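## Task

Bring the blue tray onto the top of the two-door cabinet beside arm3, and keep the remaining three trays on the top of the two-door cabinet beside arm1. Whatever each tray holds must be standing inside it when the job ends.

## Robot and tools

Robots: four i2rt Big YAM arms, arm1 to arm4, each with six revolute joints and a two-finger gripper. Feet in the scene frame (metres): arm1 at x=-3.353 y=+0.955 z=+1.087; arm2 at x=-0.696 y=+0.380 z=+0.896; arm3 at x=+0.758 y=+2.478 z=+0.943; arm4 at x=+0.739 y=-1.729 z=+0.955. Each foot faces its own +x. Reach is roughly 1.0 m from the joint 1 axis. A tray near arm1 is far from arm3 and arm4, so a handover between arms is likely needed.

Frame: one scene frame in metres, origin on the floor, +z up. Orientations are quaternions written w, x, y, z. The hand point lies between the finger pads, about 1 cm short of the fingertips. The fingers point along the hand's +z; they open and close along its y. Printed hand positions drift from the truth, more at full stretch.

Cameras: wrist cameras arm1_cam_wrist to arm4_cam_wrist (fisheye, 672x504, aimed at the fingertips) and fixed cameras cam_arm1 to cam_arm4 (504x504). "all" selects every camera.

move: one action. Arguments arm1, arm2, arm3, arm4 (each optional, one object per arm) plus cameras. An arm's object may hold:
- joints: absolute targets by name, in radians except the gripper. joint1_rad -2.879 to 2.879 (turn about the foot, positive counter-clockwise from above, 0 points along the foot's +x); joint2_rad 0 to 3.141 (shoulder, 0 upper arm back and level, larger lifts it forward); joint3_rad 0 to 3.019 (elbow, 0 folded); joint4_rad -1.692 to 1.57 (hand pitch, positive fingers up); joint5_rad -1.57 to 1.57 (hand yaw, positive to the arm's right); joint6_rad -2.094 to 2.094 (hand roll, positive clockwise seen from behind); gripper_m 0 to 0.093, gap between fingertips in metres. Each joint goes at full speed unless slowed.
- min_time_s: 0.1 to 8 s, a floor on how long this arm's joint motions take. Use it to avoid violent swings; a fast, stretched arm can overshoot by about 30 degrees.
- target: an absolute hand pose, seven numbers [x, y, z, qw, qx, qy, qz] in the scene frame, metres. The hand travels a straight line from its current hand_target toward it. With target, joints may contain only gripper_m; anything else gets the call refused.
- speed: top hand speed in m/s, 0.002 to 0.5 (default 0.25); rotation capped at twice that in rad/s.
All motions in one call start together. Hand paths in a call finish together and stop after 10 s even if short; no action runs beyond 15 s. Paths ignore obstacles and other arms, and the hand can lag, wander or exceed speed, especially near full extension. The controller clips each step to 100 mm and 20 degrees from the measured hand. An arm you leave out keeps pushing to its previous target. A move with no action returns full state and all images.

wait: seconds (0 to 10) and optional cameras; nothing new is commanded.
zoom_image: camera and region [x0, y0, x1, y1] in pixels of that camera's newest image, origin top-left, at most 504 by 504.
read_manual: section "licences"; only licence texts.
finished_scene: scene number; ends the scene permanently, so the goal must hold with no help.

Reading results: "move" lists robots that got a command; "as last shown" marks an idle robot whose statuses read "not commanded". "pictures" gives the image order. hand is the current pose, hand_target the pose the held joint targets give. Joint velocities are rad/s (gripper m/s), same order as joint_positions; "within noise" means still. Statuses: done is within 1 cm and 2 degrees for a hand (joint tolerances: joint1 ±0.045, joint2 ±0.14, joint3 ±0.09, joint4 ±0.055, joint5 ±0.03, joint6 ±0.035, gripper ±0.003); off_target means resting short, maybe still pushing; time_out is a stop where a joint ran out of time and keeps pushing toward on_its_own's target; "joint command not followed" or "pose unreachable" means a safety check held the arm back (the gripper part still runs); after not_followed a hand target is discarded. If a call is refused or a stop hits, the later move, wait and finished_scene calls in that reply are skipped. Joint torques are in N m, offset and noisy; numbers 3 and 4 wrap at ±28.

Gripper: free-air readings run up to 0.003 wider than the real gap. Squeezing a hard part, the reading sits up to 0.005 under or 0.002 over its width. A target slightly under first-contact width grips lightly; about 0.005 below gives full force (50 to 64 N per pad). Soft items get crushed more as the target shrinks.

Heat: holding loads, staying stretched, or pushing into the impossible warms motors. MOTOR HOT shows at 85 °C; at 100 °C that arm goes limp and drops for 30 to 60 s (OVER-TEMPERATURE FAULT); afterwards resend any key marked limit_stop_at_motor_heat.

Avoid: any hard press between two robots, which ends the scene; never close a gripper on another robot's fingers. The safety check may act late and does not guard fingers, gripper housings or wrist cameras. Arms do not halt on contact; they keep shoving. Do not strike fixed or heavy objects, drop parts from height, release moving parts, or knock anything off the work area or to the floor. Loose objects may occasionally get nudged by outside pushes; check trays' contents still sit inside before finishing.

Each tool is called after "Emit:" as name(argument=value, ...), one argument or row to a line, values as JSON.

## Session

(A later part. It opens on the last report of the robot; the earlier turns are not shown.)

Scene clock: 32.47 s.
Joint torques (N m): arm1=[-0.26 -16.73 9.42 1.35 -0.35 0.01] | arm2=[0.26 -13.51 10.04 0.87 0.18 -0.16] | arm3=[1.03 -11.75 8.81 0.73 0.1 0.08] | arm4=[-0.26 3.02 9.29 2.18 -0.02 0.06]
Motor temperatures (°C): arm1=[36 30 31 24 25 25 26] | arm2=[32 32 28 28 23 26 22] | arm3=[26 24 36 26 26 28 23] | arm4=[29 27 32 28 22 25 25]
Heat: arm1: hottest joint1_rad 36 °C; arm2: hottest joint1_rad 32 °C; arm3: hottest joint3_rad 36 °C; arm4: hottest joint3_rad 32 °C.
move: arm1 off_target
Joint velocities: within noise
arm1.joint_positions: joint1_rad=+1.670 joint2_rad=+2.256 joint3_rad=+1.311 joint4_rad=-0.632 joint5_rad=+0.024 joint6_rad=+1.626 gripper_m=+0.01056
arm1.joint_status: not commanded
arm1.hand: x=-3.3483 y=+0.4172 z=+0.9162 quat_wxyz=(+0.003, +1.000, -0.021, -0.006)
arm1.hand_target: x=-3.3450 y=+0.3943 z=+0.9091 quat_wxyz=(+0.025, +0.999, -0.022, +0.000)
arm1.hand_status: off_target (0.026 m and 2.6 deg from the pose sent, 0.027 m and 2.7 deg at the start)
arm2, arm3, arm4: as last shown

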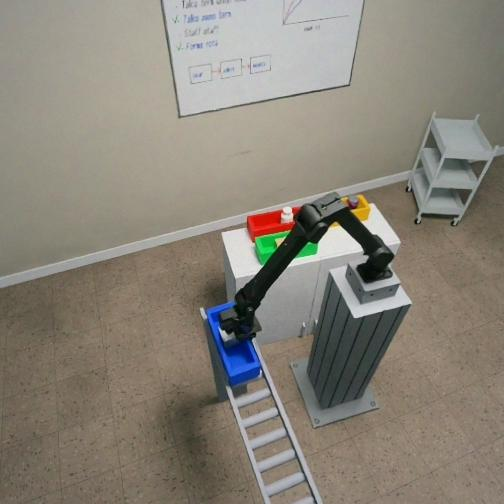

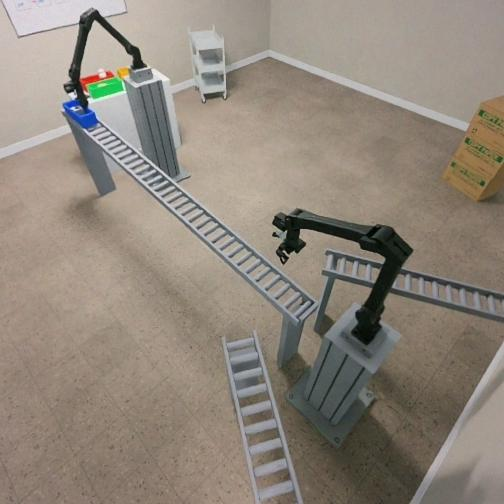

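Emit:
move(
  arm1={"joints":{"gripper_m":0.042}},
)

Emit:
move(
  arm1={"target":[-3.35,0.405,1.06,0.02,0.9992,-0.0218,0],"speed":0.15},
  cameras=["cam_arm1","cam_arm2"],
)

Scene clock: 34.03 s.
Joint torques (N m): arm1=[-0.32 -17.49 8.62 0.79 0.05 -0.01] | arm2=[0.15 -13.39 10.07 0.9 0.17 -0.15] | arm3=[1.2 -11.87 8.81 0.69 0.08 0.07] | arm4=[-0.32 2.9 9.32 2.21 -0.02 0.05]
Motor temperatures (°C): arm1=[36 30 32 24 25 25 26] | arm2=[32 32 28 28 23 26 22] | arm3=[26 24 36 26 26 28 23] | arm4=[29 27 32 28 22 25 25]
Heat: arm1: hottest joint1_rad 36 °C; arm2: hottest joint1_rad 32 °C; arm3: hottest joint3_rad 36 °C; arm4: hottest joint3_rad 32 °C.
move: arm1 done
Joint velocities: within noise
arm1.joint_positions: joint1_rad=+1.670 joint2_rad=+2.259 joint3_rad=+1.321 joint4_rad=-0.613 joint5_rad=+0.013 joint6_rad=+1.626 gripper_m=+0.04191
arm1.joint_status: all done
arm1.hand: x=-3.3460 y=+0.4078 z=+0.9169 quat_wxyz=(+0.016, +1.000, -0.021, +0.000)
arm1.hand_target: x=-3.3451 y=+0.3943 z=+0.9091 quat_wxyz=(+0.025, +0.999, -0.022, +0.000)
arm1.hand_status: not commanded
arm2, arm3, arm4: as last shown
pictures: none

Scene clock: 35.83 s.
Joint torques (N m): arm1=[-0.62 -18.32 9.2 -0.23 0.02 -0.03] | arm2=[0.21 -13.45 10.06 0.84 0.18 -0.16] | arm3=[0.79 -11.75 8.84 0.61 0.09 0.08] | arm4=[-0.26 2.96 9.33 2.18 -0.02 0.05]
Motor temperatures (°C): arm1=[36 30 32 24 25 25 26] | arm2=[32 32 28 28 23 26 22] | arm3=[26 24 36 26 26 28 23] | arm4=[29 27 32 28 22 25 25]
Heat: arm1: hottest joint1_rad 36 °C; arm2: hottest joint1_rad 32 °C; arm3: hottest joint3_rad 36 °C; arm4: hottest joint3_rad 32 °C.
move: arm1 done
Joint velocities: within noise
arm1.joint_positions: joint1_rad=+1.670 joint2_rad=+1.993 joint3_rad=+1.321 joint4_rad=-0.873 joint5_rad=+0.013 joint6_rad=+1.626 gripper_m=+0.04193
arm1.joint_status: not commanded
arm1.hand: x=-3.3477 y=+0.4109 z=+1.0551 quat_wxyz=(+0.018, +1.000, -0.021, +0.000)
arm1.hand_target: x=-3.3500 y=+0.4052 z=+1.0600 quat_wxyz=(+0.020, +1.000, -0.022, +0.000)
arm1.hand_status: done (0.008 m and 0.2 deg from the pose sent, 0.143 m and 0.5 deg at the start)
arm2, arm3, arm4: as last shown

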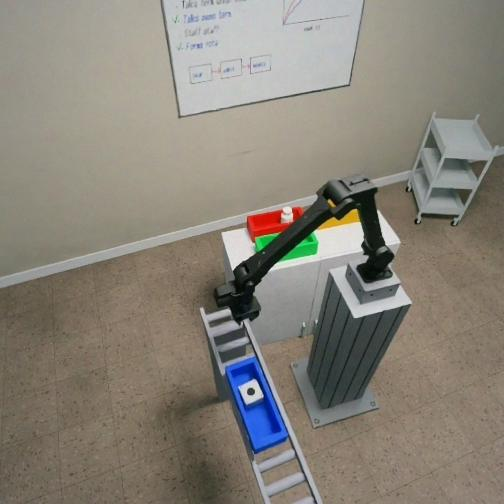

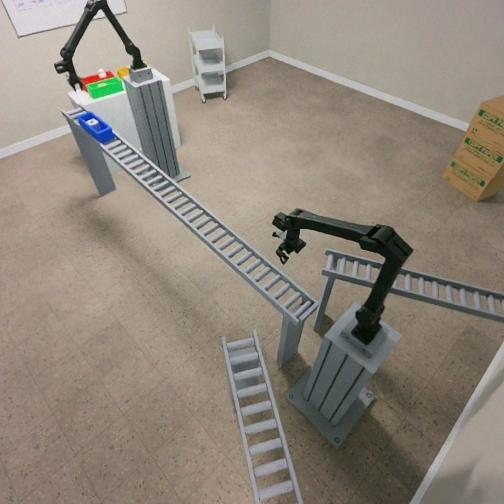

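Emit:
move(
  arm2={"target":[-1.20,0.325,0.93,0,1,0,0],"speed":0.1},
)

Emit:
wait(
  seconds=5,
  cameras=["arm2_cam_wrist"],
)

Scene clock: 38.17 s.
Joint torques (N m): arm1=[-0.56 -18.37 9.28 -0.24 0.01 -0.03] | arm2=[1.26 -15.5 12.11 0.81 0.19 0.02] | arm3=[1.03 -12.22 8.92 0.8 0.09 0.06] | arm4=[-0.38 2.96 9.31 2.15 -0.02 0.05]
Motor temperatures (°C): arm1=[36 30 32 24 25 25 26] | arm2=[32 32 28 28 23 26 22] | arm3=[26 24 36 26 26 28 23] | arm4=[29 27 32 28 22 25 25]
Heat: arm1: hottest joint1_rad 36 °C; arm2: hottest joint1_rad 32 °C; arm3: hottest joint3_rad 36 °C; arm4: hottest joint3_rad 32 °C.
move: arm2 off_target
Joint velocities: within noise
arm1, arm3, arm4: as last shown
arm2.joint_positions: joint1_rad=+0.078 joint2_rad=+1.814 joint3_rad=+1.236 joint4_rad=-1.037 joint5_rad=+0.008 joint6_rad=+0.106 gripper_m=+0.09396
arm2.joint_status: not commanded
arm2.hand: x=-1.1812 y=+0.3307 z=+0.9255 quat_wxyz=(+0.001, -1.000, +0.000, -0.017)
arm2.hand_target: x=-1.1993 y=+0.3249 z=+0.9303 quat_wxyz=(+0.000, -1.000, +0.000, +0.000)
arm2.hand_status: off_target (0.020 m and 2.0 deg from the pose sent, 0.115 m and 1.7 deg at the start)
pictures: none

Scene clock: 43.17 s.
Joint torques (N m): arm1=[-0.79 -18.61 9.28 -0.24 0 -0.03] | arm2=[1.26 -15.79 12.1 0.81 0.2 0.02] | arm3=[0.62 -11.87 8.81 0.66 0.11 0.06] | arm4=[-0.32 2.9 9.31 2.18 -0.04 0.06]
Motor temperatures (°C): arm1=[36 30 32 24 25 25 26] | arm2=[32 32 29 28 23 26 22] | arm3=[26 25 37 26 26 28 23] | arm4=[29 27 33 28 22 25 25]
Heat: arm1: hottest joint1_rad 36 °C; arm2: hottest joint1_rad 32 °C; arm3: hottest joint3_rad 37 °C; arm4: hottest joint3_rad 33 °C.
Joint velocities: within noise
arm1.joint_positions: joint1_rad=+1.670 joint2_rad=+1.993 joint3_rad=+1.321 joint4_rad=-0.873 joint5_rad=+0.013 joint6_rad=+1.626 gripper_m=+0.04193
arm1.joint_status: not commanded
arm1.hand: x=-3.3477 y=+0.4109 z=+1.0551 quat_wxyz=(+0.018, +1.000, -0.021, +0.000)
arm1.hand_target: x=-3.3500 y=+0.4052 z=+1.0600 quat_wxyz=(+0.020, +1.000, -0.022, +0.000)
arm1.hand_status: not commanded
arm2.joint_positions: joint1_rad=+0.078 joint2_rad=+1.814 joint3_rad=+1.236 joint4_rad=-1.037 joint5_rad=+0.008 joint6_rad=+0.106 gripper_m=+0.09396
arm2.joint_status: not commanded
arm2.hand: x=-1.1812 y=+0.3307 z=+0.9255 quat_wxyz=(+0.001, -1.000, +0.000, -0.017)
arm2.hand_target: x=-1.1993 y=+0.3249 z=+0.9303 quat_wxyz=(+0.000, -1.000, +0.000, +0.000)
arm2.hand_status: off_target (0.020 m and 2.0 deg from the pose sent, 0.115 m and 1.7 deg at the start)
arm3.joint_positions: joint1_rad=-1.470 joint2_rad=+1.585 joint3_rad=+1.266 joint4_rad=-1.263 joint5_rad=-0.002 joint6_rad=+1.682 gripper_m=+0.09398
arm3.joint_status: not commanded
arm3.hand: x=+0.9968 y=+2.0893 z=+1.0812 quat_wxyz=(+0.008, -0.976, -0.217, +0.004)
arm3.hand_target: x=+0.9953 y=+2.0826 z=+1.0815 quat_wxyz=(+0.002, -0.978, -0.209, +0.003)
arm3.hand_status: not commanded
arm4.joint_positions: joint1_rad=+0.385 joint2_rad=+0.628 joint3_rad=+1.385 joint4_rad=-1.571 joint5_rad=-0.065 joint6_rad=-0.063 gripper_m=+0.09396
arm4.joint_status: not commanded
arm4.hand: x=+0.9336 y=-1.7515 z=+1.4482 quat_wxyz=(-0.377, -0.040, -0.925, +0.016)
arm4.hand_target: x=+0.9321 y=-1.7512 z=+1.4564 quat_wxyz=(-0.386, -0.040, -0.921, +0.018)
arm4.hand_status: not commanded
wait: 5.00 s; at rest by 0.27 s
arm2_cam_wrist: T_world_to_cam=[[0.08194, 0.99458, -0.06407, -0.17274], [0.88318, -0.04267, 0.4671, 0.67326], [0.46183, -0.09486, -0.88188, 1.49725]] pos_world=[-1.27193, 0.34256, 0.99485]

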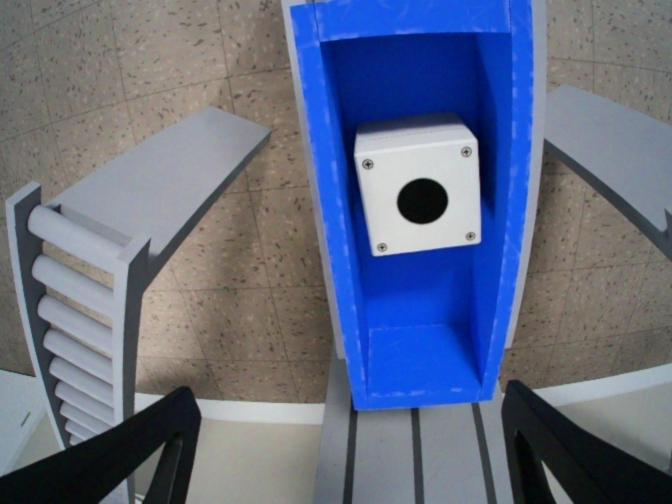

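Emit:
move(
  arm2={"target":[-1.126,0.315,0.83,0,1,0,0],"speed":0.2},
)

Emit:
move(
  arm2={"target":[-1.126,0.315,0.757,0,1,0,0],"speed":0.12},
  cameras=["arm2_cam_wrist"],
)

Scene clock: 45.87 s.
Joint torques (N m): arm1=[-0.73 -18.67 9.07 -0.14 0 0] | arm2=[1.26 -13.98 7.05 0.88 0.19 0.02] | arm3=[0.67 -12.04 8.84 0.72 0.08 0.07] | arm4=[-0.26 2.96 9.32 2.17 -0.02 0.05]
Motor temperatures (°C): arm1=[36 31 33 24 25 25 26] | arm2=[32 32 29 28 23 26 22] | arm3=[26 25 37 26 26 28 23] | arm4=[29 27 33 28 22 25 25]
Heat: arm1: hottest joint1_rad 36 °C; arm2: hottest joint1_rad 32 °C; arm3: hottest joint3_rad 37 °C; arm4: hottest joint3_rad 33 °C.
move: arm2 done
Joint velocities: within noise
arm1, arm3, arm4: as last shown
arm2.joint_positions: joint1_rad=+0.117 joint2_rad=+1.845 joint3_rad=+0.972 joint4_rad=-0.707 joint5_rad=+0.008 joint6_rad=+0.146 gripper_m=+0.09396
arm2.joint_status: not commanded
arm2.hand: x=-1.1259 y=+0.3191 z=+0.8360 quat_wxyz=(-0.001, -1.000, +0.001, +0.001)
arm2.hand_target: x=-1.1258 y=+0.3151 z=+0.8301 quat_wxyz=(+0.000, -1.000, +0.000, +0.000)
arm2.hand_status: done (0.007 m and 0.2 deg from the pose sent, 0.112 m and 2.0 deg at the start)
pictures: none

Scene clock: 47.20 s.
Joint torques (N m): arm1=[-0.73 -18.08 9.18 -0.27 -0.01 -0.04] | arm2=[1.2 -14.74 5.91 0.85 0.2 0] | arm3=[1.03 -11.75 8.75 0.76 0.07 0.06] | arm4=[-0.15 3.14 9.28 2.17 -0.03 0.06]
Motor temperatures (°C): arm1=[36 31 33 24 25 25 26] | arm2=[32 32 28 28 23 26 22] | arm3=[26 25 37 26 26 28 23] | arm4=[29 27 33 28 22 25 25]
Heat: arm1: hottest joint1_rad 36 °C; arm2: hottest joint1_rad 32 °C; arm3: hottest joint3_rad 37 °C; arm4: hottest joint3_rad 33 °C.
move: arm2 done
Joint velocities: within noise
arm1, arm3, arm4: as last shown
arm2.joint_positions: joint1_rad=+0.117 joint2_rad=+2.015 joint3_rad=+0.960 joint4_rad=-0.526 joint5_rad=+0.008 joint6_rad=+0.146 gripper_m=+0.09396
arm2.joint_status: not commanded
arm2.hand: x=-1.1250 y=+0.3185 z=+0.7629 quat_wxyz=(-0.001, -1.000, +0.001, +0.000)
arm2.hand_target: x=-1.1260 y=+0.3150 z=+0.7572 quat_wxyz=(+0.000, -1.000, +0.000, +0.000)
arm2.hand_status: done (0.007 m and 0.1 deg from the pose sent, 0.079 m and 0.2 deg at the start)
arm2_cam_wrist: T_world_to_cam=[[0.08159, 0.9942, -0.07002, -0.17126], [0.8985, -0.04297, 0.43686, 0.7395], [0.43132, -0.09855, -0.8968, 1.30492]] pos_world=[-1.21331, 0.33065, 0.8352]

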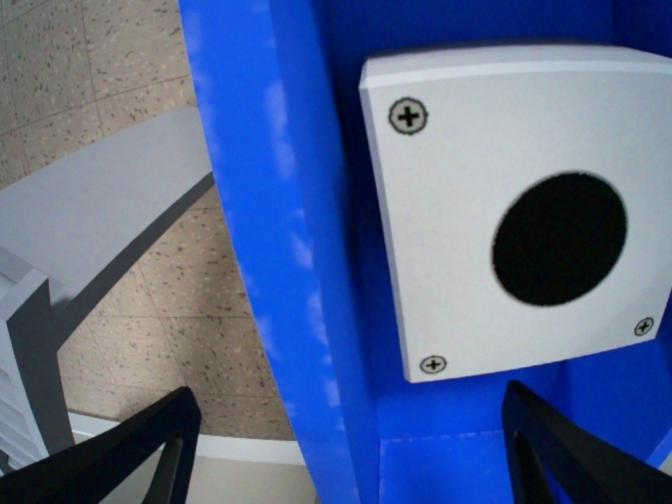

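Emit:
move(
  arm2={"target":[-1.126,0.309,0.757,0,1,0,0],"speed":0.12},
)

Emit:
move(
  arm2={"joints":{"gripper_m":0.0}},
  cameras=["arm2_cam_wrist"],
)

Emit:
move(
  arm2={"target":[-1.135,0.312,0.82,0,1,0,0],"speed":0.1},
  cameras=["arm2_cam_wrist","cam_arm2"],
)

Emit:
zoom_image(
  camera="cam_arm2",
  region=[220, 210, 360, 350],
)

Scene clock: 48.80 s.
Joint torques (N m): arm1=[-1.03 -18.2 9.25 -0.14 0 -0.02] | arm2=[1.2 -14.56 6.16 0.8 0.18 0.04] | arm3=[0.85 -11.63 8.8 0.73 0.08 0.08] | arm4=[-0.26 3.08 9.31 2.18 -0.03 0.05]
Motor temperatures (°C): arm1=[36 31 33 24 25 25 26] | arm2=[32 32 28 28 23 26 22] | arm3=[26 25 37 26 26 28 23] | arm4=[29 27 33 28 22 25 25]
Heat: arm1: hottest joint1_rad 36 °C; arm2: hottest joint1_rad 32 °C; arm3: hottest joint3_rad 37 °C; arm4: hottest joint3_rad 33 °C.
move: arm2 done
Joint velocities: within noise
arm1, arm3, arm4: as last shown
arm2.joint_positions: joint1_rad=+0.129 joint2_rad=+2.015 joint3_rad=+0.960 joint4_rad=-0.526 joint5_rad=+0.008 joint6_rad=+0.158 gripper_m=+0.09396
arm2.joint_status: not commanded
arm2.hand: x=-1.1242 y=+0.3131 z=+0.7629 quat_wxyz=(-0.001, -1.000, +0.001, +0.000)
arm2.hand_target: x=-1.1260 y=+0.3090 z=+0.7572 quat_wxyz=(+0.000, -1.000, +0.000, +0.000)
arm2.hand_status: done (0.007 m and 0.1 deg from the pose sent, 0.011 m and 0.1 deg at the start)
pictures: none

Scene clock: 49.60 s.
Joint torques (N m): arm1=[-0.91 -18.55 9.14 -0.24 0.02 -0.01] | arm2=[1.2 -14.68 6.11 0.73 -0.11 0.07] | arm3=[0.79 -11.87 8.84 0.65 0.08 0.06] | arm4=[-0.26 3.02 9.31 2.19 -0.03 0.05]
Motor temperatures (°C): arm1=[36 31 33 24 25 25 26] | arm2=[32 32 28 28 23 26 23] | arm3=[26 25 37 26 26 28 23] | arm4=[29 27 33 28 22 25 25]
Heat: arm1: hottest joint1_rad 36 °C; arm2: hottest joint1_rad 32 °C; arm3: hottest joint3_rad 37 °C; arm4: hottest joint3_rad 33 °C.
move: arm2 off_target
Joint velocities: within noise
arm1, arm3, arm4: as last shown
arm2.joint_positions: joint1_rad=+0.130 joint2_rad=+2.015 joint3_rad=+0.961 joint4_rad=-0.525 joint5_rad=+0.015 joint6_rad=+0.153 gripper_m=+0.01078
arm2.joint_status: gripper_m off_target (ended at +0.01081, target +0.00000)
arm2.hand: x=-1.1250 y=+0.3139 z=+0.7630 quat_wxyz=(+0.003, -1.000, -0.002, +0.001)
arm2.hand_target: x=-1.1260 y=+0.3090 z=+0.7572 quat_wxyz=(+0.000, -1.000, +0.000, +0.000)
arm2.hand_status: not commanded
arm2_cam_wrist: T_world_to_cam=[[0.07529, 0.99514, -0.06344, -0.17914], [0.90031, -0.04048, 0.43337, 0.74318], [0.4287, -0.08975, -0.89898, 1.30051]] pos_world=[-1.21312, 0.32507, 0.8357]

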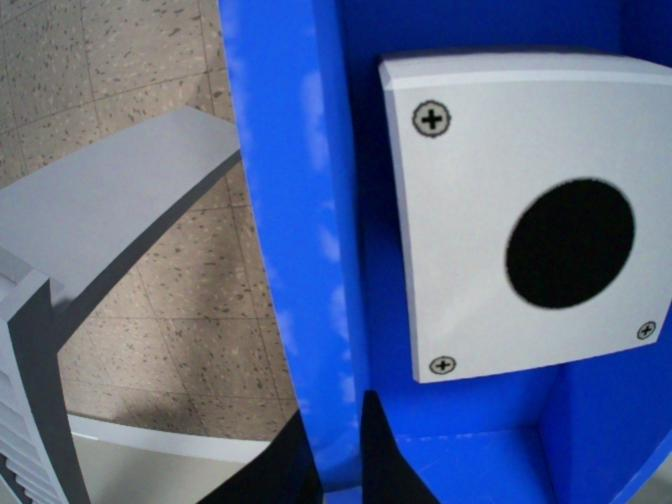

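Scene clock: 51.00 s.
Joint torques (N m): arm1=[-1.08 -18.14 9.24 -0.2 0.03 -0.05] | arm2=[0.67 -17.55 8.66 0.01 0.38 0.04] | arm3=[0.67 -11.81 8.85 0.66 0.11 0.09] | arm4=[-0.32 2.96 9.32 2.15 -0.02 0.06]
Motor temperatures (°C): arm1=[36 31 33 24 25 25 26] | arm2=[32 33 28 28 23 26 23] | arm3=[26 25 37 26 26 28 23] | arm4=[29 27 33 28 22 25 25]
Heat: arm1: hottest joint1_rad 36 °C; arm2: hottest joint2_rad 33 °C; arm3: hottest joint3_rad 37 °C; arm4: hottest joint3_rad 33 °C.
move: arm2 off_target
Joint velocities: within noise
arm1, arm3, arm4: as last shown
arm2.joint_positions: joint1_rad=+0.130 joint2_rad=+1.922 joint3_rad=+0.969 joint4_rad=-0.673 joint5_rad=+0.003 joint6_rad=+0.148 gripper_m=+0.01078
arm2.joint_status: not commanded
arm2.hand: x=-1.1155 y=+0.3138 z=+0.8036 quat_wxyz=(+0.000, -1.000, -0.005, -0.023)
arm2.hand_target: x=-1.1345 y=+0.3120 z=+0.8202 quat_wxyz=(+0.000, -1.000, +0.000, +0.000)
arm2.hand_status: off_target (0.026 m and 2.7 deg from the pose sent, 0.058 m and 0.4 deg at the start)
arm2_cam_wrist: T_world_to_cam=[[0.07323, 0.99524, -0.06426, -0.17881], [0.87856, -0.03388, 0.47642, 0.65602], [0.47198, -0.09134, -0.87687, 1.36395]] pos_world=[-1.20701, 0.32477, 0.87197]

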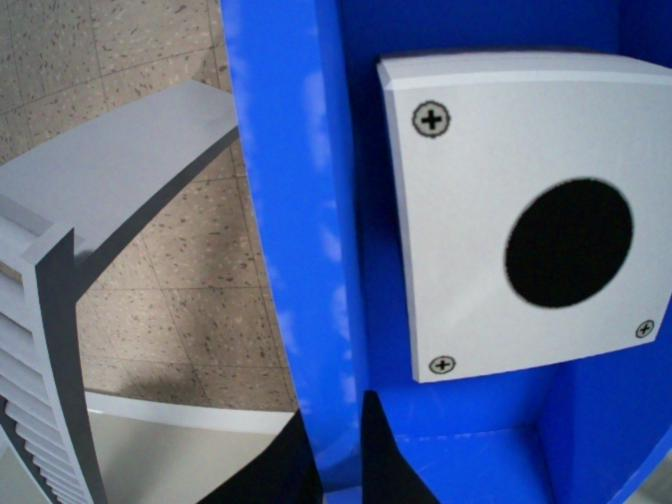

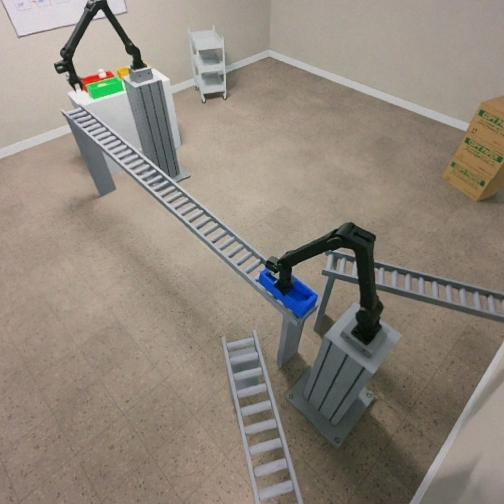

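Scaled by 3.600 from the camera's image (finer frame: 720x720).

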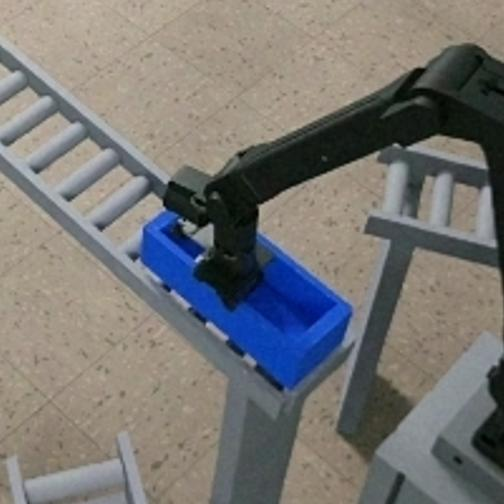

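Emit:
move(
  arm2={"target":[-1.165,0.312,0.95,0,1,0,0],"speed":0.15},
)

Emit:
move(
  arm2={"target":[-0.925,0.862,0.90,-0.04,0.9651,0.2586,0],"speed":0.2},
  cameras=["arm2_cam_wrist","cam_arm2"],
)

Emit:
zoom_image(
  camera="cam_arm2",
  region=[270, 190, 410, 330],
)

Scene clock: 55.17 s.
Joint torques (N m): arm1=[-0.56 -18.32 9.14 -0.35 0.03 -0.04] | arm2=[0.26 -17.96 13.61 -0.14 0.42 -0.04] | arm3=[0.73 -11.63 8.91 0.69 0.09 0.08] | arm4=[-0.21 3.08 9.32 2.17 -0.03 0.05]
Motor temperatures (°C): arm1=[36 31 33 24 25 25 25] | arm2=[32 33 28 28 23 26 23] | arm3=[26 25 37 26 26 28 23] | arm4=[29 27 33 28 22 25 25]
Heat: arm1: hottest joint1_rad 36 °C; arm2: hottest joint2_rad 33 °C; arm3: hottest joint3_rad 37 °C; arm4: hottest joint3_rad 33 °C.
move: arm2 off_target
Joint velocities: within noise
arm1, arm3, arm4: as last shown
arm2.joint_positions: joint1_rad=+0.130 joint2_rad=+1.754 joint3_rad=+1.124 joint4_rad=-1.032 joint5_rad=+0.003 joint6_rad=+0.148 gripper_m=+0.01078
arm2.joint_status: not commanded
arm2.hand: x=-1.1347 y=+0.3118 z=+0.9185 quat_wxyz=(+0.003, -0.999, -0.005, -0.040)
arm2.hand_target: x=-1.1630 y=+0.3123 z=+0.9505 quat_wxyz=(+0.000, -1.000, +0.000, +0.000)
arm2.hand_status: off_target (0.044 m and 4.7 deg from the pose sent, 0.155 m and 2.7 deg at the start)
pictures: none

Scene clock: 59.17 s.
Joint torques (N m): arm1=[-0.91 -18.49 9.14 -0.2 -0.01 -0.02] | arm2=[0.56 -18.61 13.61 0.08 -0.32 -0.16] | arm3=[0.91 -11.99 8.84 0.69 0.11 0.06] | arm4=[-0.21 3.02 9.31 2.18 -0.03 0.05]
Motor temperatures (°C): arm1=[36 32 33 24 25 25 25] | arm2=[32 33 29 28 23 26 23] | arm3=[26 25 37 26 26 28 23] | arm4=[29 27 33 28 22 25 25]
Heat: arm1: hottest joint1_rad 36 °C; arm2: hottest joint2_rad 33 °C; arm3: hottest joint3_rad 37 °C; arm4: hottest joint3_rad 33 °C.
move: arm2 off_target
Joint velocities: within noise
arm1, arm3, arm4: as last shown
arm2.joint_positions: joint1_rad=-1.144 joint2_rad=+1.876 joint3_rad=+1.193 joint4_rad=-0.872 joint5_rad=+0.037 joint6_rad=-1.634 gripper_m=+0.01078
arm2.joint_status: not commanded
arm2.hand: x=-0.9098 y=+0.8325 z=+0.8744 quat_wxyz=(+0.006, -0.967, -0.256, -0.011)
arm2.hand_target: x=-0.9241 y=+0.8604 z=+0.9012 quat_wxyz=(+0.040, -0.965, -0.259, +0.000)
arm2.hand_status: off_target (0.042 m and 4.1 deg from the pose sent, 0.589 m and 30.1 deg at the start)
arm2_cam_wrist: T_world_to_cam=[[-0.42151, 0.90486, -0.05964, -1.08446], [0.79405, 0.40006, 0.45764, 0.03754], [0.43796, 0.14555, -0.88714, 1.1572]] pos_world=[-0.99373, 0.79784, 0.94474]

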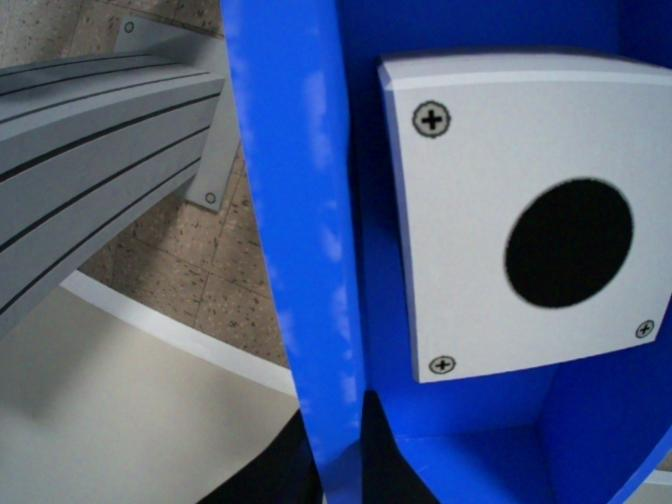

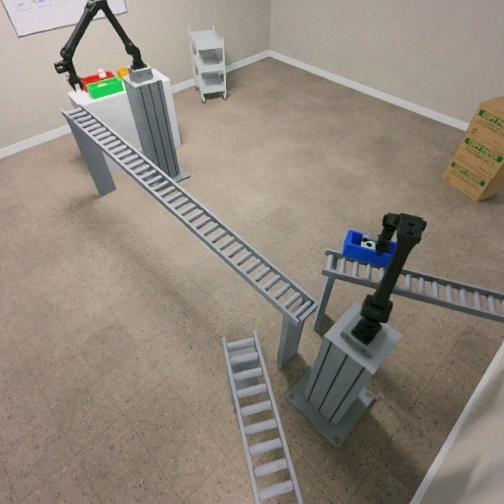

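Scaled by 3.600 from the camera's image (finer frame: 720x720).

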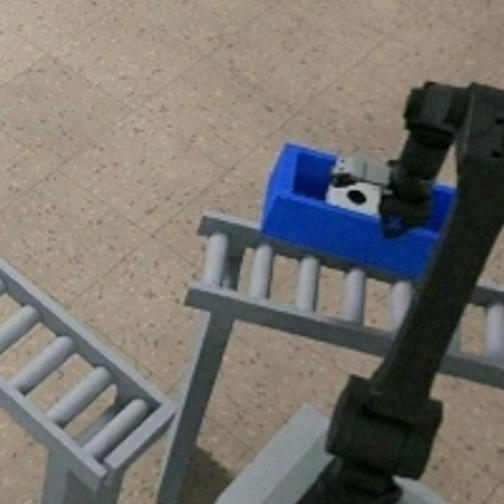

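Emit:
move(
  arm2={"target":[-0.922,0.841,0.81,-0.042,0.9651,0.2586,0],"speed":0.15},
  cameras=["cam_arm2"],
)

Emit:
zoom_image(
  camera="cam_arm2",
  region=[310, 200, 410, 300],
)

Scene clock: 62.20 s.
Joint torques (N m): arm1=[-0.91 -18.55 9.28 -0.23 0.02 -0.05] | arm2=[1.26 -20.07 8.43 1.06 -0.27 -0.03] | arm3=[0.91 -11.87 8.81 0.73 0.09 0.07] | arm4=[-0.26 3.02 9.33 2.18 -0.04 0.05]
Motor temperatures (°C): arm1=[36 32 34 24 25 25 25] | arm2=[32 33 29 28 23 26 23] | arm3=[26 25 37 26 26 28 23] | arm4=[29 27 33 28 22 25 25]
Heat: arm1: hottest joint1_rad 36 °C; arm2: hottest joint2_rad 33 °C; arm3: hottest joint3_rad 37 °C; arm4: hottest joint3_rad 33 °C.
move: arm2 off_target
Joint velocities: within noise
arm1.joint_positions: joint1_rad=+1.670 joint2_rad=+1.993 joint3_rad=+1.321 joint4_rad=-0.873 joint5_rad=+0.013 joint6_rad=+1.626 gripper_m=+0.04193
arm1.joint_status: not commanded
arm1.hand: x=-3.3477 y=+0.4109 z=+1.0551 quat_wxyz=(+0.018, +1.000, -0.021, +0.000)
arm1.hand_target: x=-3.3500 y=+0.4052 z=+1.0600 quat_wxyz=(+0.020, +1.000, -0.022, +0.000)
arm1.hand_status: not commanded
arm2.joint_positions: joint1_rad=-1.144 joint2_rad=+2.012 joint3_rad=+1.123 joint4_rad=-0.660 joint5_rad=+0.036 joint6_rad=-1.635 gripper_m=+0.01078
arm2.joint_status: not commanded
arm2.hand: x=-0.9065 y=+0.8231 z=+0.7918 quat_wxyz=(+0.010, -0.967, -0.256, -0.010)
arm2.hand_target: x=-0.9217 y=+0.8403 z=+0.8104 quat_wxyz=(+0.042, -0.965, -0.259, +0.000)
arm2.hand_status: off_target (0.030 m and 3.9 deg from the pose sent, 0.066 m and 4.3 deg at the start)
arm3.joint_positions: joint1_rad=-1.470 joint2_rad=+1.585 joint3_rad=+1.266 joint4_rad=-1.263 joint5_rad=-0.002 joint6_rad=+1.682 gripper_m=+0.09398
arm3.joint_status: not commanded
arm3.hand: x=+0.9968 y=+2.0893 z=+1.0812 quat_wxyz=(+0.008, -0.976, -0.217, +0.004)
arm3.hand_target: x=+0.9953 y=+2.0826 z=+1.0815 quat_wxyz=(+0.002, -0.978, -0.209, +0.003)
arm3.hand_status: not commanded
arm4.joint_positions: joint1_rad=+0.385 joint2_rad=+0.628 joint3_rad=+1.385 joint4_rad=-1.571 joint5_rad=-0.065 joint6_rad=-0.063 gripper_m=+0.09396
arm4.joint_status: not commanded
arm4.hand: x=+0.9336 y=-1.7515 z=+1.4482 quat_wxyz=(-0.377, -0.040, -0.925, +0.016)
arm4.hand_target: x=+0.9321 y=-1.7512 z=+1.4564 quat_wxyz=(-0.386, -0.040, -0.921, +0.018)
arm4.hand_status: not commanded

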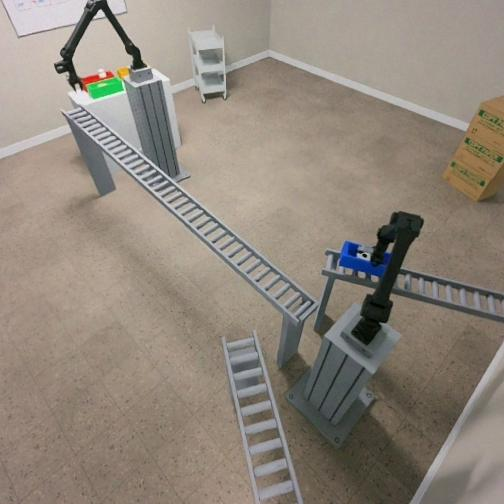

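Scaled by 5.040 from the camera's image (finer frame: 720x720).

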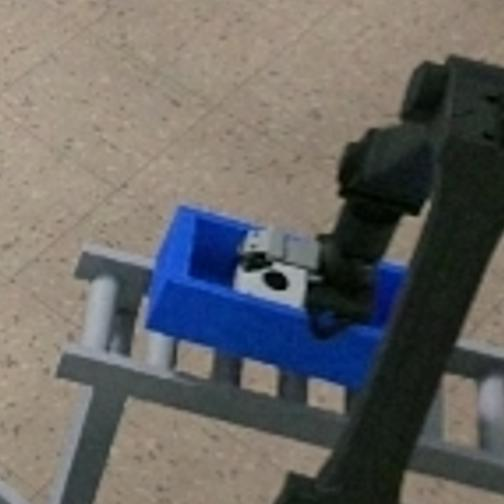

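Emit:
move(
  arm2={"target":[-0.920,0.840,0.777,-0.042,0.9651,0.2586,0],"speed":0.1},
  cameras=["cam_arm2"],
)

Emit:
zoom_image(
  camera="cam_arm2",
  region=[310, 220, 400, 310],
)

Scene clock: 65.27 s.
Joint torques (N m): arm1=[-0.91 -18.43 9.16 -0.27 0.02 -0.03] | arm2=[1.2 -19.9 7.51 1.09 -0.28 -0.08] | arm3=[0.91 -11.87 8.81 0.73 0.11 0.08] | arm4=[-0.21 2.96 9.33 2.15 -0.03 0.05]
Motor temperatures (°C): arm1=[36 32 34 24 25 25 25] | arm2=[32 33 29 28 23 26 24] | arm3=[26 25 37 26 26 28 23] | arm4=[29 27 33 28 22 25 25]
Heat: arm1: hottest joint1_rad 36 °C; arm2: hottest joint2_rad 33 °C; arm3: hottest joint3_rad 37 °C; arm4: hottest joint3_rad 33 °C.
move: arm2 off_target
Joint velocities: within noise
arm1, arm3, arm4: as last shown
arm2.joint_positions: joint1_rad=-1.144 joint2_rad=+2.072 joint3_rad=+1.119 joint4_rad=-0.586 joint5_rad=+0.036 joint6_rad=-1.635 gripper_m=+0.01078
arm2.joint_status: not commanded
arm2.hand: x=-0.9075 y=+0.8243 z=+0.7634 quat_wxyz=(+0.015, -0.967, -0.256, -0.009)
arm2.hand_target: x=-0.9198 y=+0.8396 z=+0.7774 quat_wxyz=(+0.042, -0.965, -0.259, +0.000)
arm2.hand_status: off_target (0.024 m and 3.3 deg from the pose sent, 0.026 m and 3.9 deg at the start)

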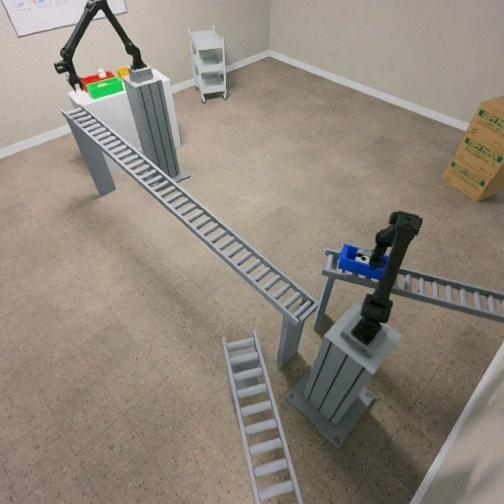

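Scaled by 5.600 from the camera's image (finer frame: 720x720).

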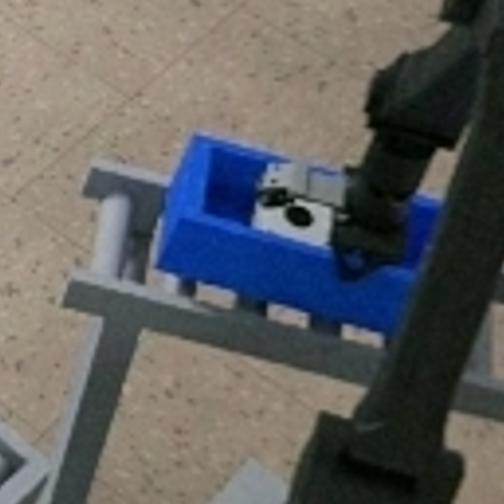

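Emit:
move(
  arm2={"target":[-0.916,0.832,0.760,-0.042,0.9651,0.2586,0],"speed":0.08},
  cameras=["cam_arm2"],
)

Emit:
zoom_image(
  camera="cam_arm2",
  region=[310, 220, 400, 310],
)

Scene clock: 67.13 s.
Joint torques (N m): arm1=[-0.5 -18.26 9.33 -0.2 0 -0.04] | arm2=[1.03 -19.37 6.94 1.14 -0.28 -0.07] | arm3=[0.91 -12.1 8.76 0.69 0.08 0.09] | arm4=[-0.21 2.96 9.29 2.17 -0.03 0.04]
Motor temperatures (°C): arm1=[36 32 34 24 25 25 25] | arm2=[32 33 29 28 23 26 24] | arm3=[26 25 37 26 26 28 23] | arm4=[29 27 34 28 22 25 25]
Heat: arm1: hottest joint1_rad 36 °C; arm2: hottest joint2_rad 33 °C; arm3: hottest joint3_rad 37 °C; arm4: hottest joint3_rad 34 °C.
move: arm2 off_target
Joint velocities: within noise
arm1, arm3, arm4: as last shown
arm2.joint_positions: joint1_rad=-1.144 joint2_rad=+2.090 joint3_rad=+1.094 joint4_rad=-0.535 joint5_rad=+0.036 joint6_rad=-1.635 gripper_m=+0.01078
arm2.joint_status: not commanded
arm2.hand: x=-0.9047 y=+0.8183 z=+0.7497 quat_wxyz=(+0.019, -0.966, -0.256, -0.008)
arm2.hand_target: x=-0.9158 y=+0.8317 z=+0.7603 quat_wxyz=(+0.042, -0.965, -0.259, +0.000)
arm2.hand_status: off_target (0.021 m and 2.9 deg from the pose sent, 0.012 m and 3.3 deg at the start)

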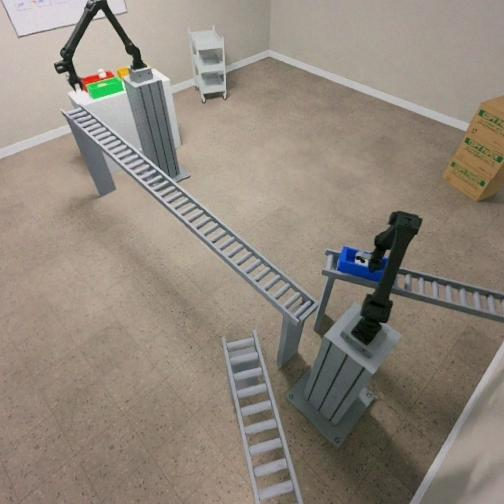

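Scaled by 5.600 from the camera's image (finer frame: 720x720).

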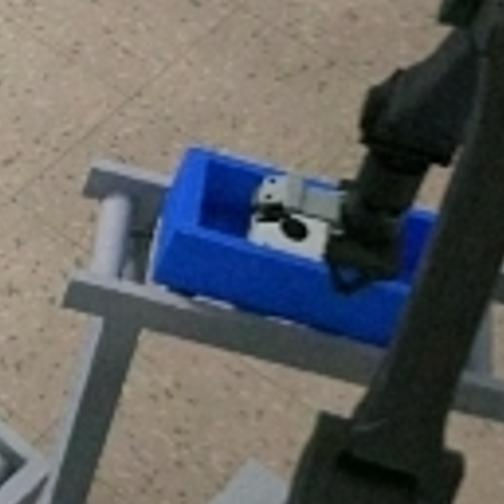

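Emit:
move(
  arm2={"target":[-0.9165,0.832,0.748,-0.042,0.9651,0.2586,0],"speed":0.06},
)

Emit:
move(
  arm2={"target":[-0.9165,0.831,0.737,-0.04,0.9651,0.2586,0],"speed":0.06},
  cameras=["cam_arm2"],
)

Emit:
zoom_image(
  camera="cam_arm2",
  region=[310, 220, 400, 310],
)

Scene clock: 68.53 s.
Joint torques (N m): arm1=[-1.08 -18.61 9.31 -0.18 0.01 -0.04] | arm2=[1.2 -18.32 7.12 1.21 -0.3 -0.07] | arm3=[0.85 -11.75 8.85 0.69 0.1 0.09] | arm4=[-0.21 3.02 9.33 2.18 -0.03 0.05]
Motor temperatures (°C): arm1=[36 32 34 24 25 25 25] | arm2=[32 34 29 28 23 26 24] | arm3=[26 25 37 26 26 28 23] | arm4=[29 27 34 28 22 25 25]
Heat: arm1: hottest joint1_rad 36 °C; arm2: hottest joint2_rad 34 °C; arm3: hottest joint3_rad 37 °C; arm4: hottest joint3_rad 34 °C.
move: arm2 off_target
Joint velocities: within noise
arm1, arm3, arm4: as last shown
arm2.joint_positions: joint1_rad=-1.144 joint2_rad=+2.106 joint3_rad=+1.094 joint4_rad=-0.513 joint5_rad=+0.037 joint6_rad=-1.635 gripper_m=+0.01078
arm2.joint_status: not commanded
arm2.hand: x=-0.9051 y=+0.8191 z=+0.7423 quat_wxyz=(+0.021, -0.966, -0.256, -0.008)
arm2.hand_target: x=-0.9164 y=+0.8317 z=+0.7484 quat_wxyz=(+0.042, -0.965, -0.259, +0.000)
arm2.hand_status: off_target (0.018 m and 2.6 deg from the pose sent, 0.018 m and 2.9 deg at the start)
pictures: none

Scene clock: 69.50 s.
Joint torques (N m): arm1=[-0.97 -18.2 9.16 -0.14 -0.01 -0.04] | arm2=[1.08 -16.5 7.38 1.61 -0.34 -0.06] | arm3=[0.73 -11.69 8.95 0.66 0.07 0.07] | arm4=[-0.26 3.02 9.31 2.18 -0.02 0.06]
Motor temperatures (°C): arm1=[36 32 34 24 25 25 25] | arm2=[32 34 29 28 23 26 24] | arm3=[26 25 38 26 26 28 23] | arm4=[29 27 34 28 22 25 25]
Heat: arm1: hottest joint1_rad 36 °C; arm2: hottest joint2_rad 34 °C; arm3: hottest joint3_rad 38 °C; arm4: hottest joint3_rad 34 °C.
move: arm2 off_target
Joint velocities: within noise
arm1, arm3, arm4: as last shown
arm2.joint_positions: joint1_rad=-1.144 joint2_rad=+2.107 joint3_rad=+1.094 joint4_rad=-0.505 joint5_rad=+0.037 joint6_rad=-1.635 gripper_m=+0.01078
arm2.joint_status: not commanded
arm2.hand: x=-0.9059 y=+0.8208 z=+0.7420 quat_wxyz=(+0.025, -0.966, -0.256, -0.007)
arm2.hand_target: x=-0.9164 y=+0.8307 z=+0.7376 quat_wxyz=(+0.040, -0.965, -0.259, +0.000)
arm2.hand_status: off_target (0.016 m and 1.9 deg from the pose sent, 0.017 m and 2.3 deg at the start)

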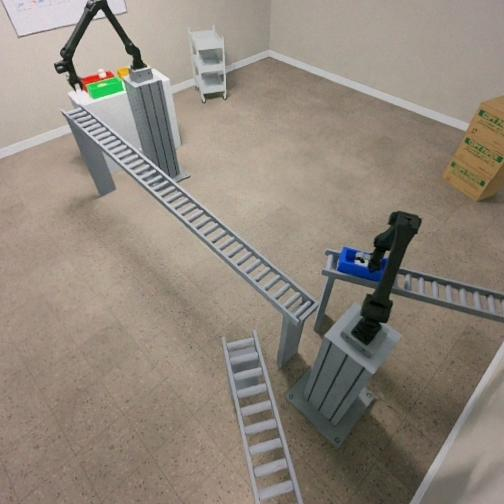

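Scaled by 5.600 from the camera's image (finer frame: 720x720).

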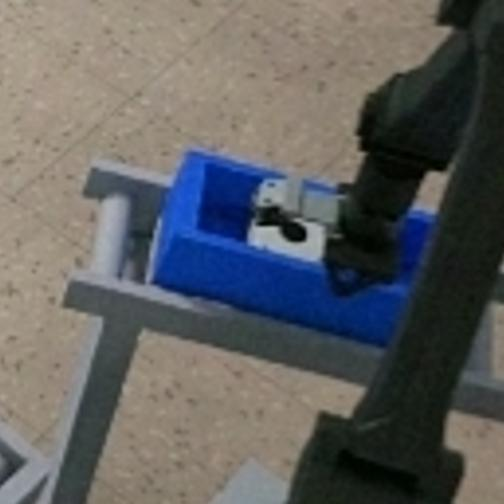

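Emit:
move(
  arm2={"joints":{"gripper_m":0.042}},
)

Emit:
move(
  arm2={"target":[-0.91,0.83,0.90,-0.03,0.9651,0.2586,0],"speed":0.15},
  cameras=["cam_arm2"],
)

Emit:
zoom_image(
  camera="cam_arm2",
  region=[310, 190, 504, 384],
)

Scene clock: 70.60 s.
Joint torques (N m): arm1=[-0.91 -18.49 9.17 -0.14 0.01 -0.03] | arm2=[1.08 -16.62 7.39 0.9 -0.07 -0.07] | arm3=[0.62 -11.63 8.91 0.76 0.09 0.08] | arm4=[-0.26 2.96 9.31 2.17 -0.03 0.06]
Motor temperatures (°C): arm1=[36 32 34 24 25 25 25] | arm2=[32 34 29 28 23 26 24] | arm3=[26 25 38 26 26 28 23] | arm4=[29 27 34 28 22 25 25]
Heat: arm1: hottest joint1_rad 36 °C; arm2: hottest joint2_rad 34 °C; arm3: hottest joint3_rad 38 °C; arm4: hottest joint3_rad 34 °C.
move: arm2 done
Joint velocities: within noise
arm1, arm3, arm4: as last shown
arm2.joint_positions: joint1_rad=-1.144 joint2_rad=+2.108 joint3_rad=+1.094 joint4_rad=-0.485 joint5_rad=+0.031 joint6_rad=-1.635 gripper_m=+0.04185
arm2.joint_status: all done
arm2.hand: x=-0.9089 y=+0.8244 z=+0.7419 quat_wxyz=(+0.034, -0.966, -0.255, -0.003)
arm2.hand_target: x=-0.9163 y=+0.8306 z=+0.7374 quat_wxyz=(+0.040, -0.965, -0.259, +0.000)
arm2.hand_status: not commanded
pictures: none

Scene clock: 72.47 s.
Joint torques (N m): arm1=[-0.5 -18.55 9.2 -0.14 0 -0.01] | arm2=[0.73 -15.79 10.99 0.02 -0.04 -0.16] | arm3=[0.85 -11.69 8.9 0.7 0.09 0.08] | arm4=[-0.21 2.96 9.29 2.19 -0.03 0.04]
Motor temperatures (°C): arm1=[36 32 34 24 25 25 25] | arm2=[32 34 29 28 23 26 24] | arm3=[26 25 38 26 26 28 23] | arm4=[29 27 34 28 22 25 25]
Heat: arm1: hottest joint1_rad 36 °C; arm2: hottest joint2_rad 34 °C; arm3: hottest joint3_rad 38 °C; arm4: hottest joint3_rad 34 °C.
move: arm2 off_target
Joint velocities: within noise
arm1, arm3, arm4: as last shown
arm2.joint_positions: joint1_rad=-1.144 joint2_rad=+1.797 joint3_rad=+1.132 joint4_rad=-0.854 joint5_rad=+0.026 joint6_rad=-1.635 gripper_m=+0.04194
arm2.joint_status: not commanded
arm2.hand: x=-0.9053 y=+0.8195 z=+0.8936 quat_wxyz=(+0.024, -0.966, -0.256, -0.002)
arm2.hand_target: x=-0.9099 y=+0.8299 z=+0.9002 quat_wxyz=(+0.030, -0.966, -0.259, +0.000)
arm2.hand_status: off_target (0.013 m and 0.8 deg from the pose sent, 0.158 m and 0.6 deg at the start)

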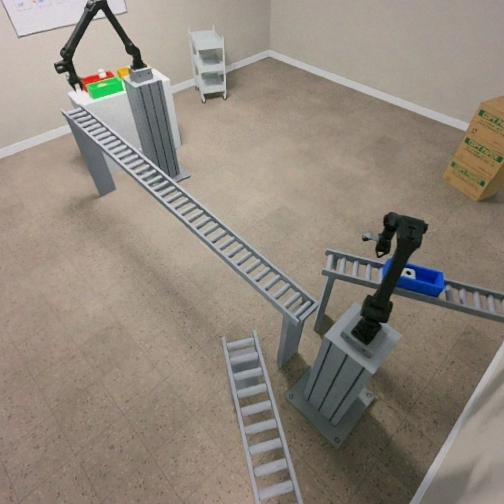

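Scaled by 2.598 from the camera's image (finer frame: 720x720).

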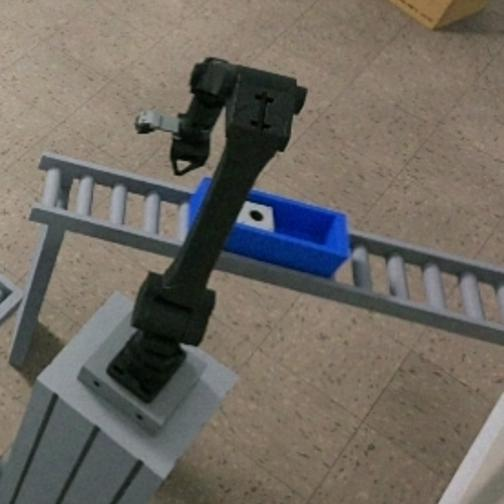

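Emit:
move(
  arm3={"target":[1.06,2.04,0.80,0.02,0.9659,0.2588,0],"speed":0.12},
)

Emit:
wait(
  seconds=4.5,
  cameras=["arm3_cam_wrist","cam_arm3"],
)

Emit:
zoom_image(
  camera="cam_arm3",
  region=[110, 180, 310, 380],
)

Scene clock: 76.40 s.
Joint torques (N m): arm1=[-0.62 -18.37 9.18 -0.17 0.01 -0.03] | arm2=[0.62 -15.91 10.96 0.02 -0.04 -0.15] | arm3=[3.08 -15.09 7.9 0.8 0.13 -0.12] | arm4=[-0.26 3.08 9.32 2.19 -0.03 0.05]
Motor temperatures (°C): arm1=[36 33 34 24 25 25 25] | arm2=[32 34 29 28 23 26 23] | arm3=[26 25 37 26 26 28 23] | arm4=[29 27 34 28 22 25 25]
Heat: arm1: hottest joint1_rad 36 °C; arm2: hottest joint2_rad 34 °C; arm3: hottest joint3_rad 37 °C; arm4: hottest joint3_rad 34 °C.
move: arm3 off_target
Joint velocities: within noise
arm1, arm2, arm4: as last shown
arm2.hand: x=-0.9052 y=+0.8194 z=+0.8936 quat_wxyz=(+0.024, -0.966, -0.256, -0.002)
arm2.hand_target: x=-0.9098 y=+0.8298 z=+0.9002 quat_wxyz=(+0.030, -0.966, -0.259, +0.000)
arm3.joint_positions: joint1_rad=-1.427 joint2_rad=+2.142 joint3_rad=+1.212 joint4_rad=-0.626 joint5_rad=+0.006 joint6_rad=+1.664 gripper_m=+0.09398
arm3.joint_status: not commanded
arm3.hand: x=+1.0443 y=+2.0495 z=+0.7985 quat_wxyz=(-0.006, -0.969, -0.247, +0.004)
arm3.hand_target: x=+1.0600 y=+2.0404 z=+0.8005 quat_wxyz=(-0.020, -0.966, -0.259, +0.000)
arm3.hand_status: off_target (0.018 m and 2.1 deg from the pose sent, 0.292 m and 5.8 deg at the start)
pictures: none

Scene clock: 80.90 s.
Joint torques (N m): arm1=[-0.79 -18.2 9.25 -0.13 0 -0.04] | arm2=[0.62 -15.68 10.95 -0.01 -0.04 -0.15] | arm3=[3.08 -15.09 7.92 0.68 0.13 -0.11] | arm4=[-0.21 2.96 9.29 2.17 -0.02 0.06]
Motor temperatures (°C): arm1=[36 33 35 24 25 25 25] | arm2=[32 34 29 28 23 26 23] | arm3=[26 25 37 26 26 28 23] | arm4=[29 27 34 28 22 25 25]
Heat: arm1: hottest joint1_rad 36 °C; arm2: hottest joint2_rad 34 °C; arm3: hottest joint3_rad 37 °C; arm4: hottest joint3_rad 34 °C.
Joint velocities: within noise
arm1.joint_positions: joint1_rad=+1.670 joint2_rad=+1.993 joint3_rad=+1.321 joint4_rad=-0.873 joint5_rad=+0.013 joint6_rad=+1.626 gripper_m=+0.04193
arm1.joint_status: not commanded
arm1.hand: x=-3.3477 y=+0.4109 z=+1.0551 quat_wxyz=(+0.018, +1.000, -0.021, +0.000)
arm1.hand_target: x=-3.3500 y=+0.4052 z=+1.0600 quat_wxyz=(+0.020, +1.000, -0.022, +0.000)
arm1.hand_status: not commanded
arm2.joint_positions: joint1_rad=-1.144 joint2_rad=+1.797 joint3_rad=+1.132 joint4_rad=-0.854 joint5_rad=+0.026 joint6_rad=-1.635 gripper_m=+0.04194
arm2.joint_status: not commanded
arm2.hand: x=-0.9052 y=+0.8194 z=+0.8936 quat_wxyz=(+0.024, -0.966, -0.256, -0.002)
arm2.hand_target: x=-0.9098 y=+0.8298 z=+0.9002 quat_wxyz=(+0.030, -0.966, -0.259, +0.000)
arm2.hand_status: not commanded
arm3.joint_positions: joint1_rad=-1.427 joint2_rad=+2.142 joint3_rad=+1.212 joint4_rad=-0.626 joint5_rad=+0.006 joint6_rad=+1.664 gripper_m=+0.09398
arm3.joint_status: not commanded
arm3.hand: x=+1.0443 y=+2.0495 z=+0.7985 quat_wxyz=(-0.006, -0.969, -0.247, +0.004)
arm3.hand_target: x=+1.0600 y=+2.0404 z=+0.8005 quat_wxyz=(-0.020, -0.966, -0.259, +0.000)
arm3.hand_status: off_target (0.018 m and 2.1 deg from the pose sent, 0.292 m and 5.8 deg at the start)
arm4.joint_positions: joint1_rad=+0.385 joint2_rad=+0.628 joint3_rad=+1.385 joint4_rad=-1.571 joint5_rad=-0.065 joint6_rad=-0.063 gripper_m=+0.09396
arm4.joint_status: not commanded
arm4.hand: x=+0.9336 y=-1.7515 z=+1.4482 quat_wxyz=(-0.377, -0.040, -0.925, +0.016)
arm4.hand_target: x=+0.9321 y=-1.7512 z=+1.4564 quat_wxyz=(-0.386, -0.040, -0.921, +0.018)
arm4.hand_status: not commanded
wait: 4.50 s; at rest by 0.27 s
arm3_cam_wrist: T_world_to_cam=[[-0.37933, 0.92362, -0.05509, -1.45062], [0.81668, 0.36221, 0.44927, -1.90691], [0.43491, 0.12543, -0.8917, 0.11026]] pos_world=[0.95911, 2.01669, 0.87511]

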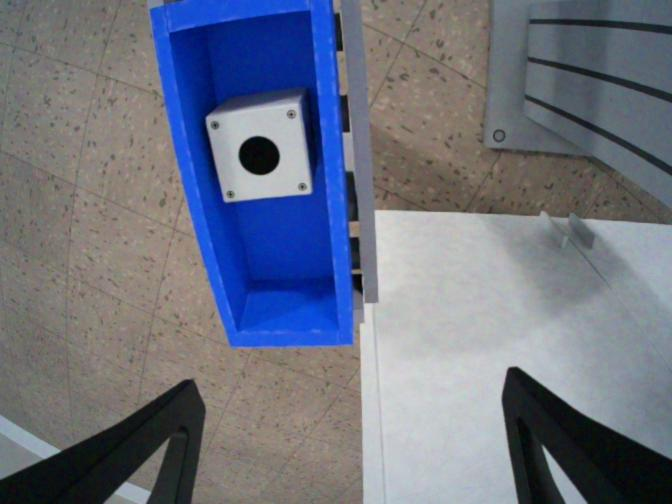

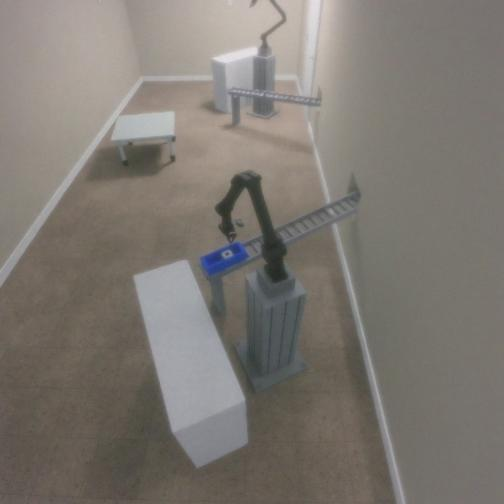

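Scaled by 2.520 from the camera's image (finer frame: 720x720).

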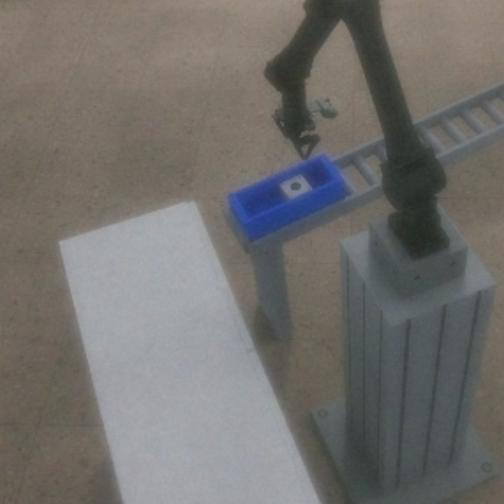

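Emit:
move(
  arm3={"target":[1.086,2.033,0.672,0.02,0.9659,0.2588,0],"speed":0.15},
  cameras=["arm3_cam_wrist","cam_arm3"],
)

Emit:
zoom_image(
  camera="cam_arm3",
  region=[170, 210, 290, 330],
)

Scene clock: 83.93 s.
Joint torques (N m): arm1=[-0.21 -18.2 9.25 -0.14 0.03 -0.03] | arm2=[0.62 -15.74 10.93 0.02 -0.03 -0.16] | arm3=[3.02 -16.79 6.05 0.75 0.12 0.08] | arm4=[-0.32 3.08 9.32 2.21 -0.02 0.06]
Motor temperatures (°C): arm1=[36 33 35 24 25 25 25] | arm2=[32 34 29 28 23 26 23] | arm3=[26 26 37 26 26 28 23] | arm4=[29 27 34 28 22 25 25]
Heat: arm1: hottest joint1_rad 36 °C; arm2: hottest joint2_rad 34 °C; arm3: hottest joint3_rad 37 °C; arm4: hottest joint3_rad 34 °C.
move: arm3 off_target
Joint velocities: within noise
arm1, arm2, arm4: as last shown
arm3.joint_positions: joint1_rad=-1.394 joint2_rad=+2.455 joint3_rad=+1.370 joint4_rad=-0.467 joint5_rad=+0.007 joint6_rad=+1.680 gripper_m=+0.09398
arm3.joint_status: not commanded
arm3.hand: x=+1.0717 y=+2.0389 z=+0.6726 quat_wxyz=(-0.008, -0.967, -0.255, +0.003)
arm3.hand_target: x=+1.0858 y=+2.0333 z=+0.6724 quat_wxyz=(-0.020, -0.966, -0.259, +0.000)
arm3.hand_status: off_target (0.015 m and 1.5 deg from the pose sent, 0.134 m and 2.2 deg at the start)
arm3_cam_wrist: T_world_to_cam=[[-0.39401, 0.91719, -0.05938, -1.40567], [0.80993, 0.37702, 0.4493, -1.89189], [0.43448, 0.12894, -0.89141, -0.01948]] pos_world=[0.98691, 2.00505, 0.7492]

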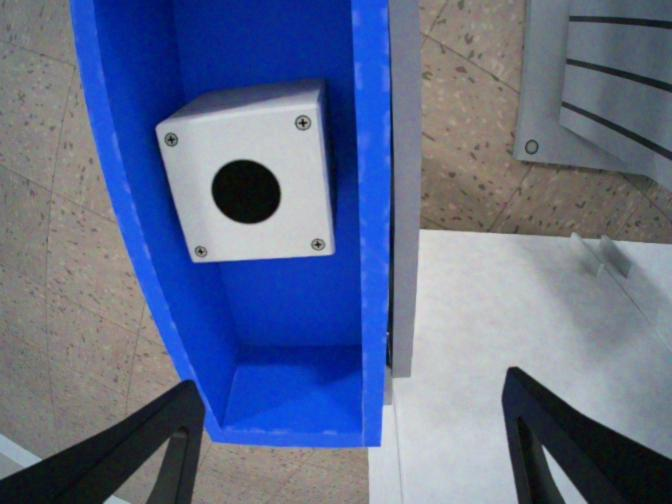

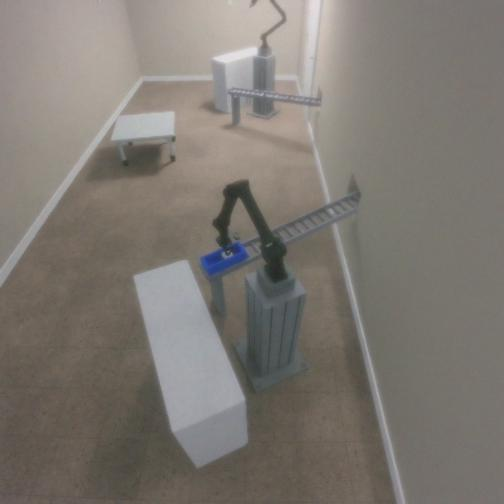

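Scaled by 4.200 from the camera's image (finer frame: 720x720).

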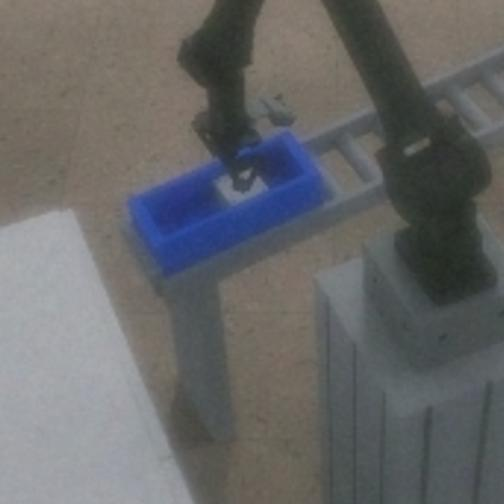

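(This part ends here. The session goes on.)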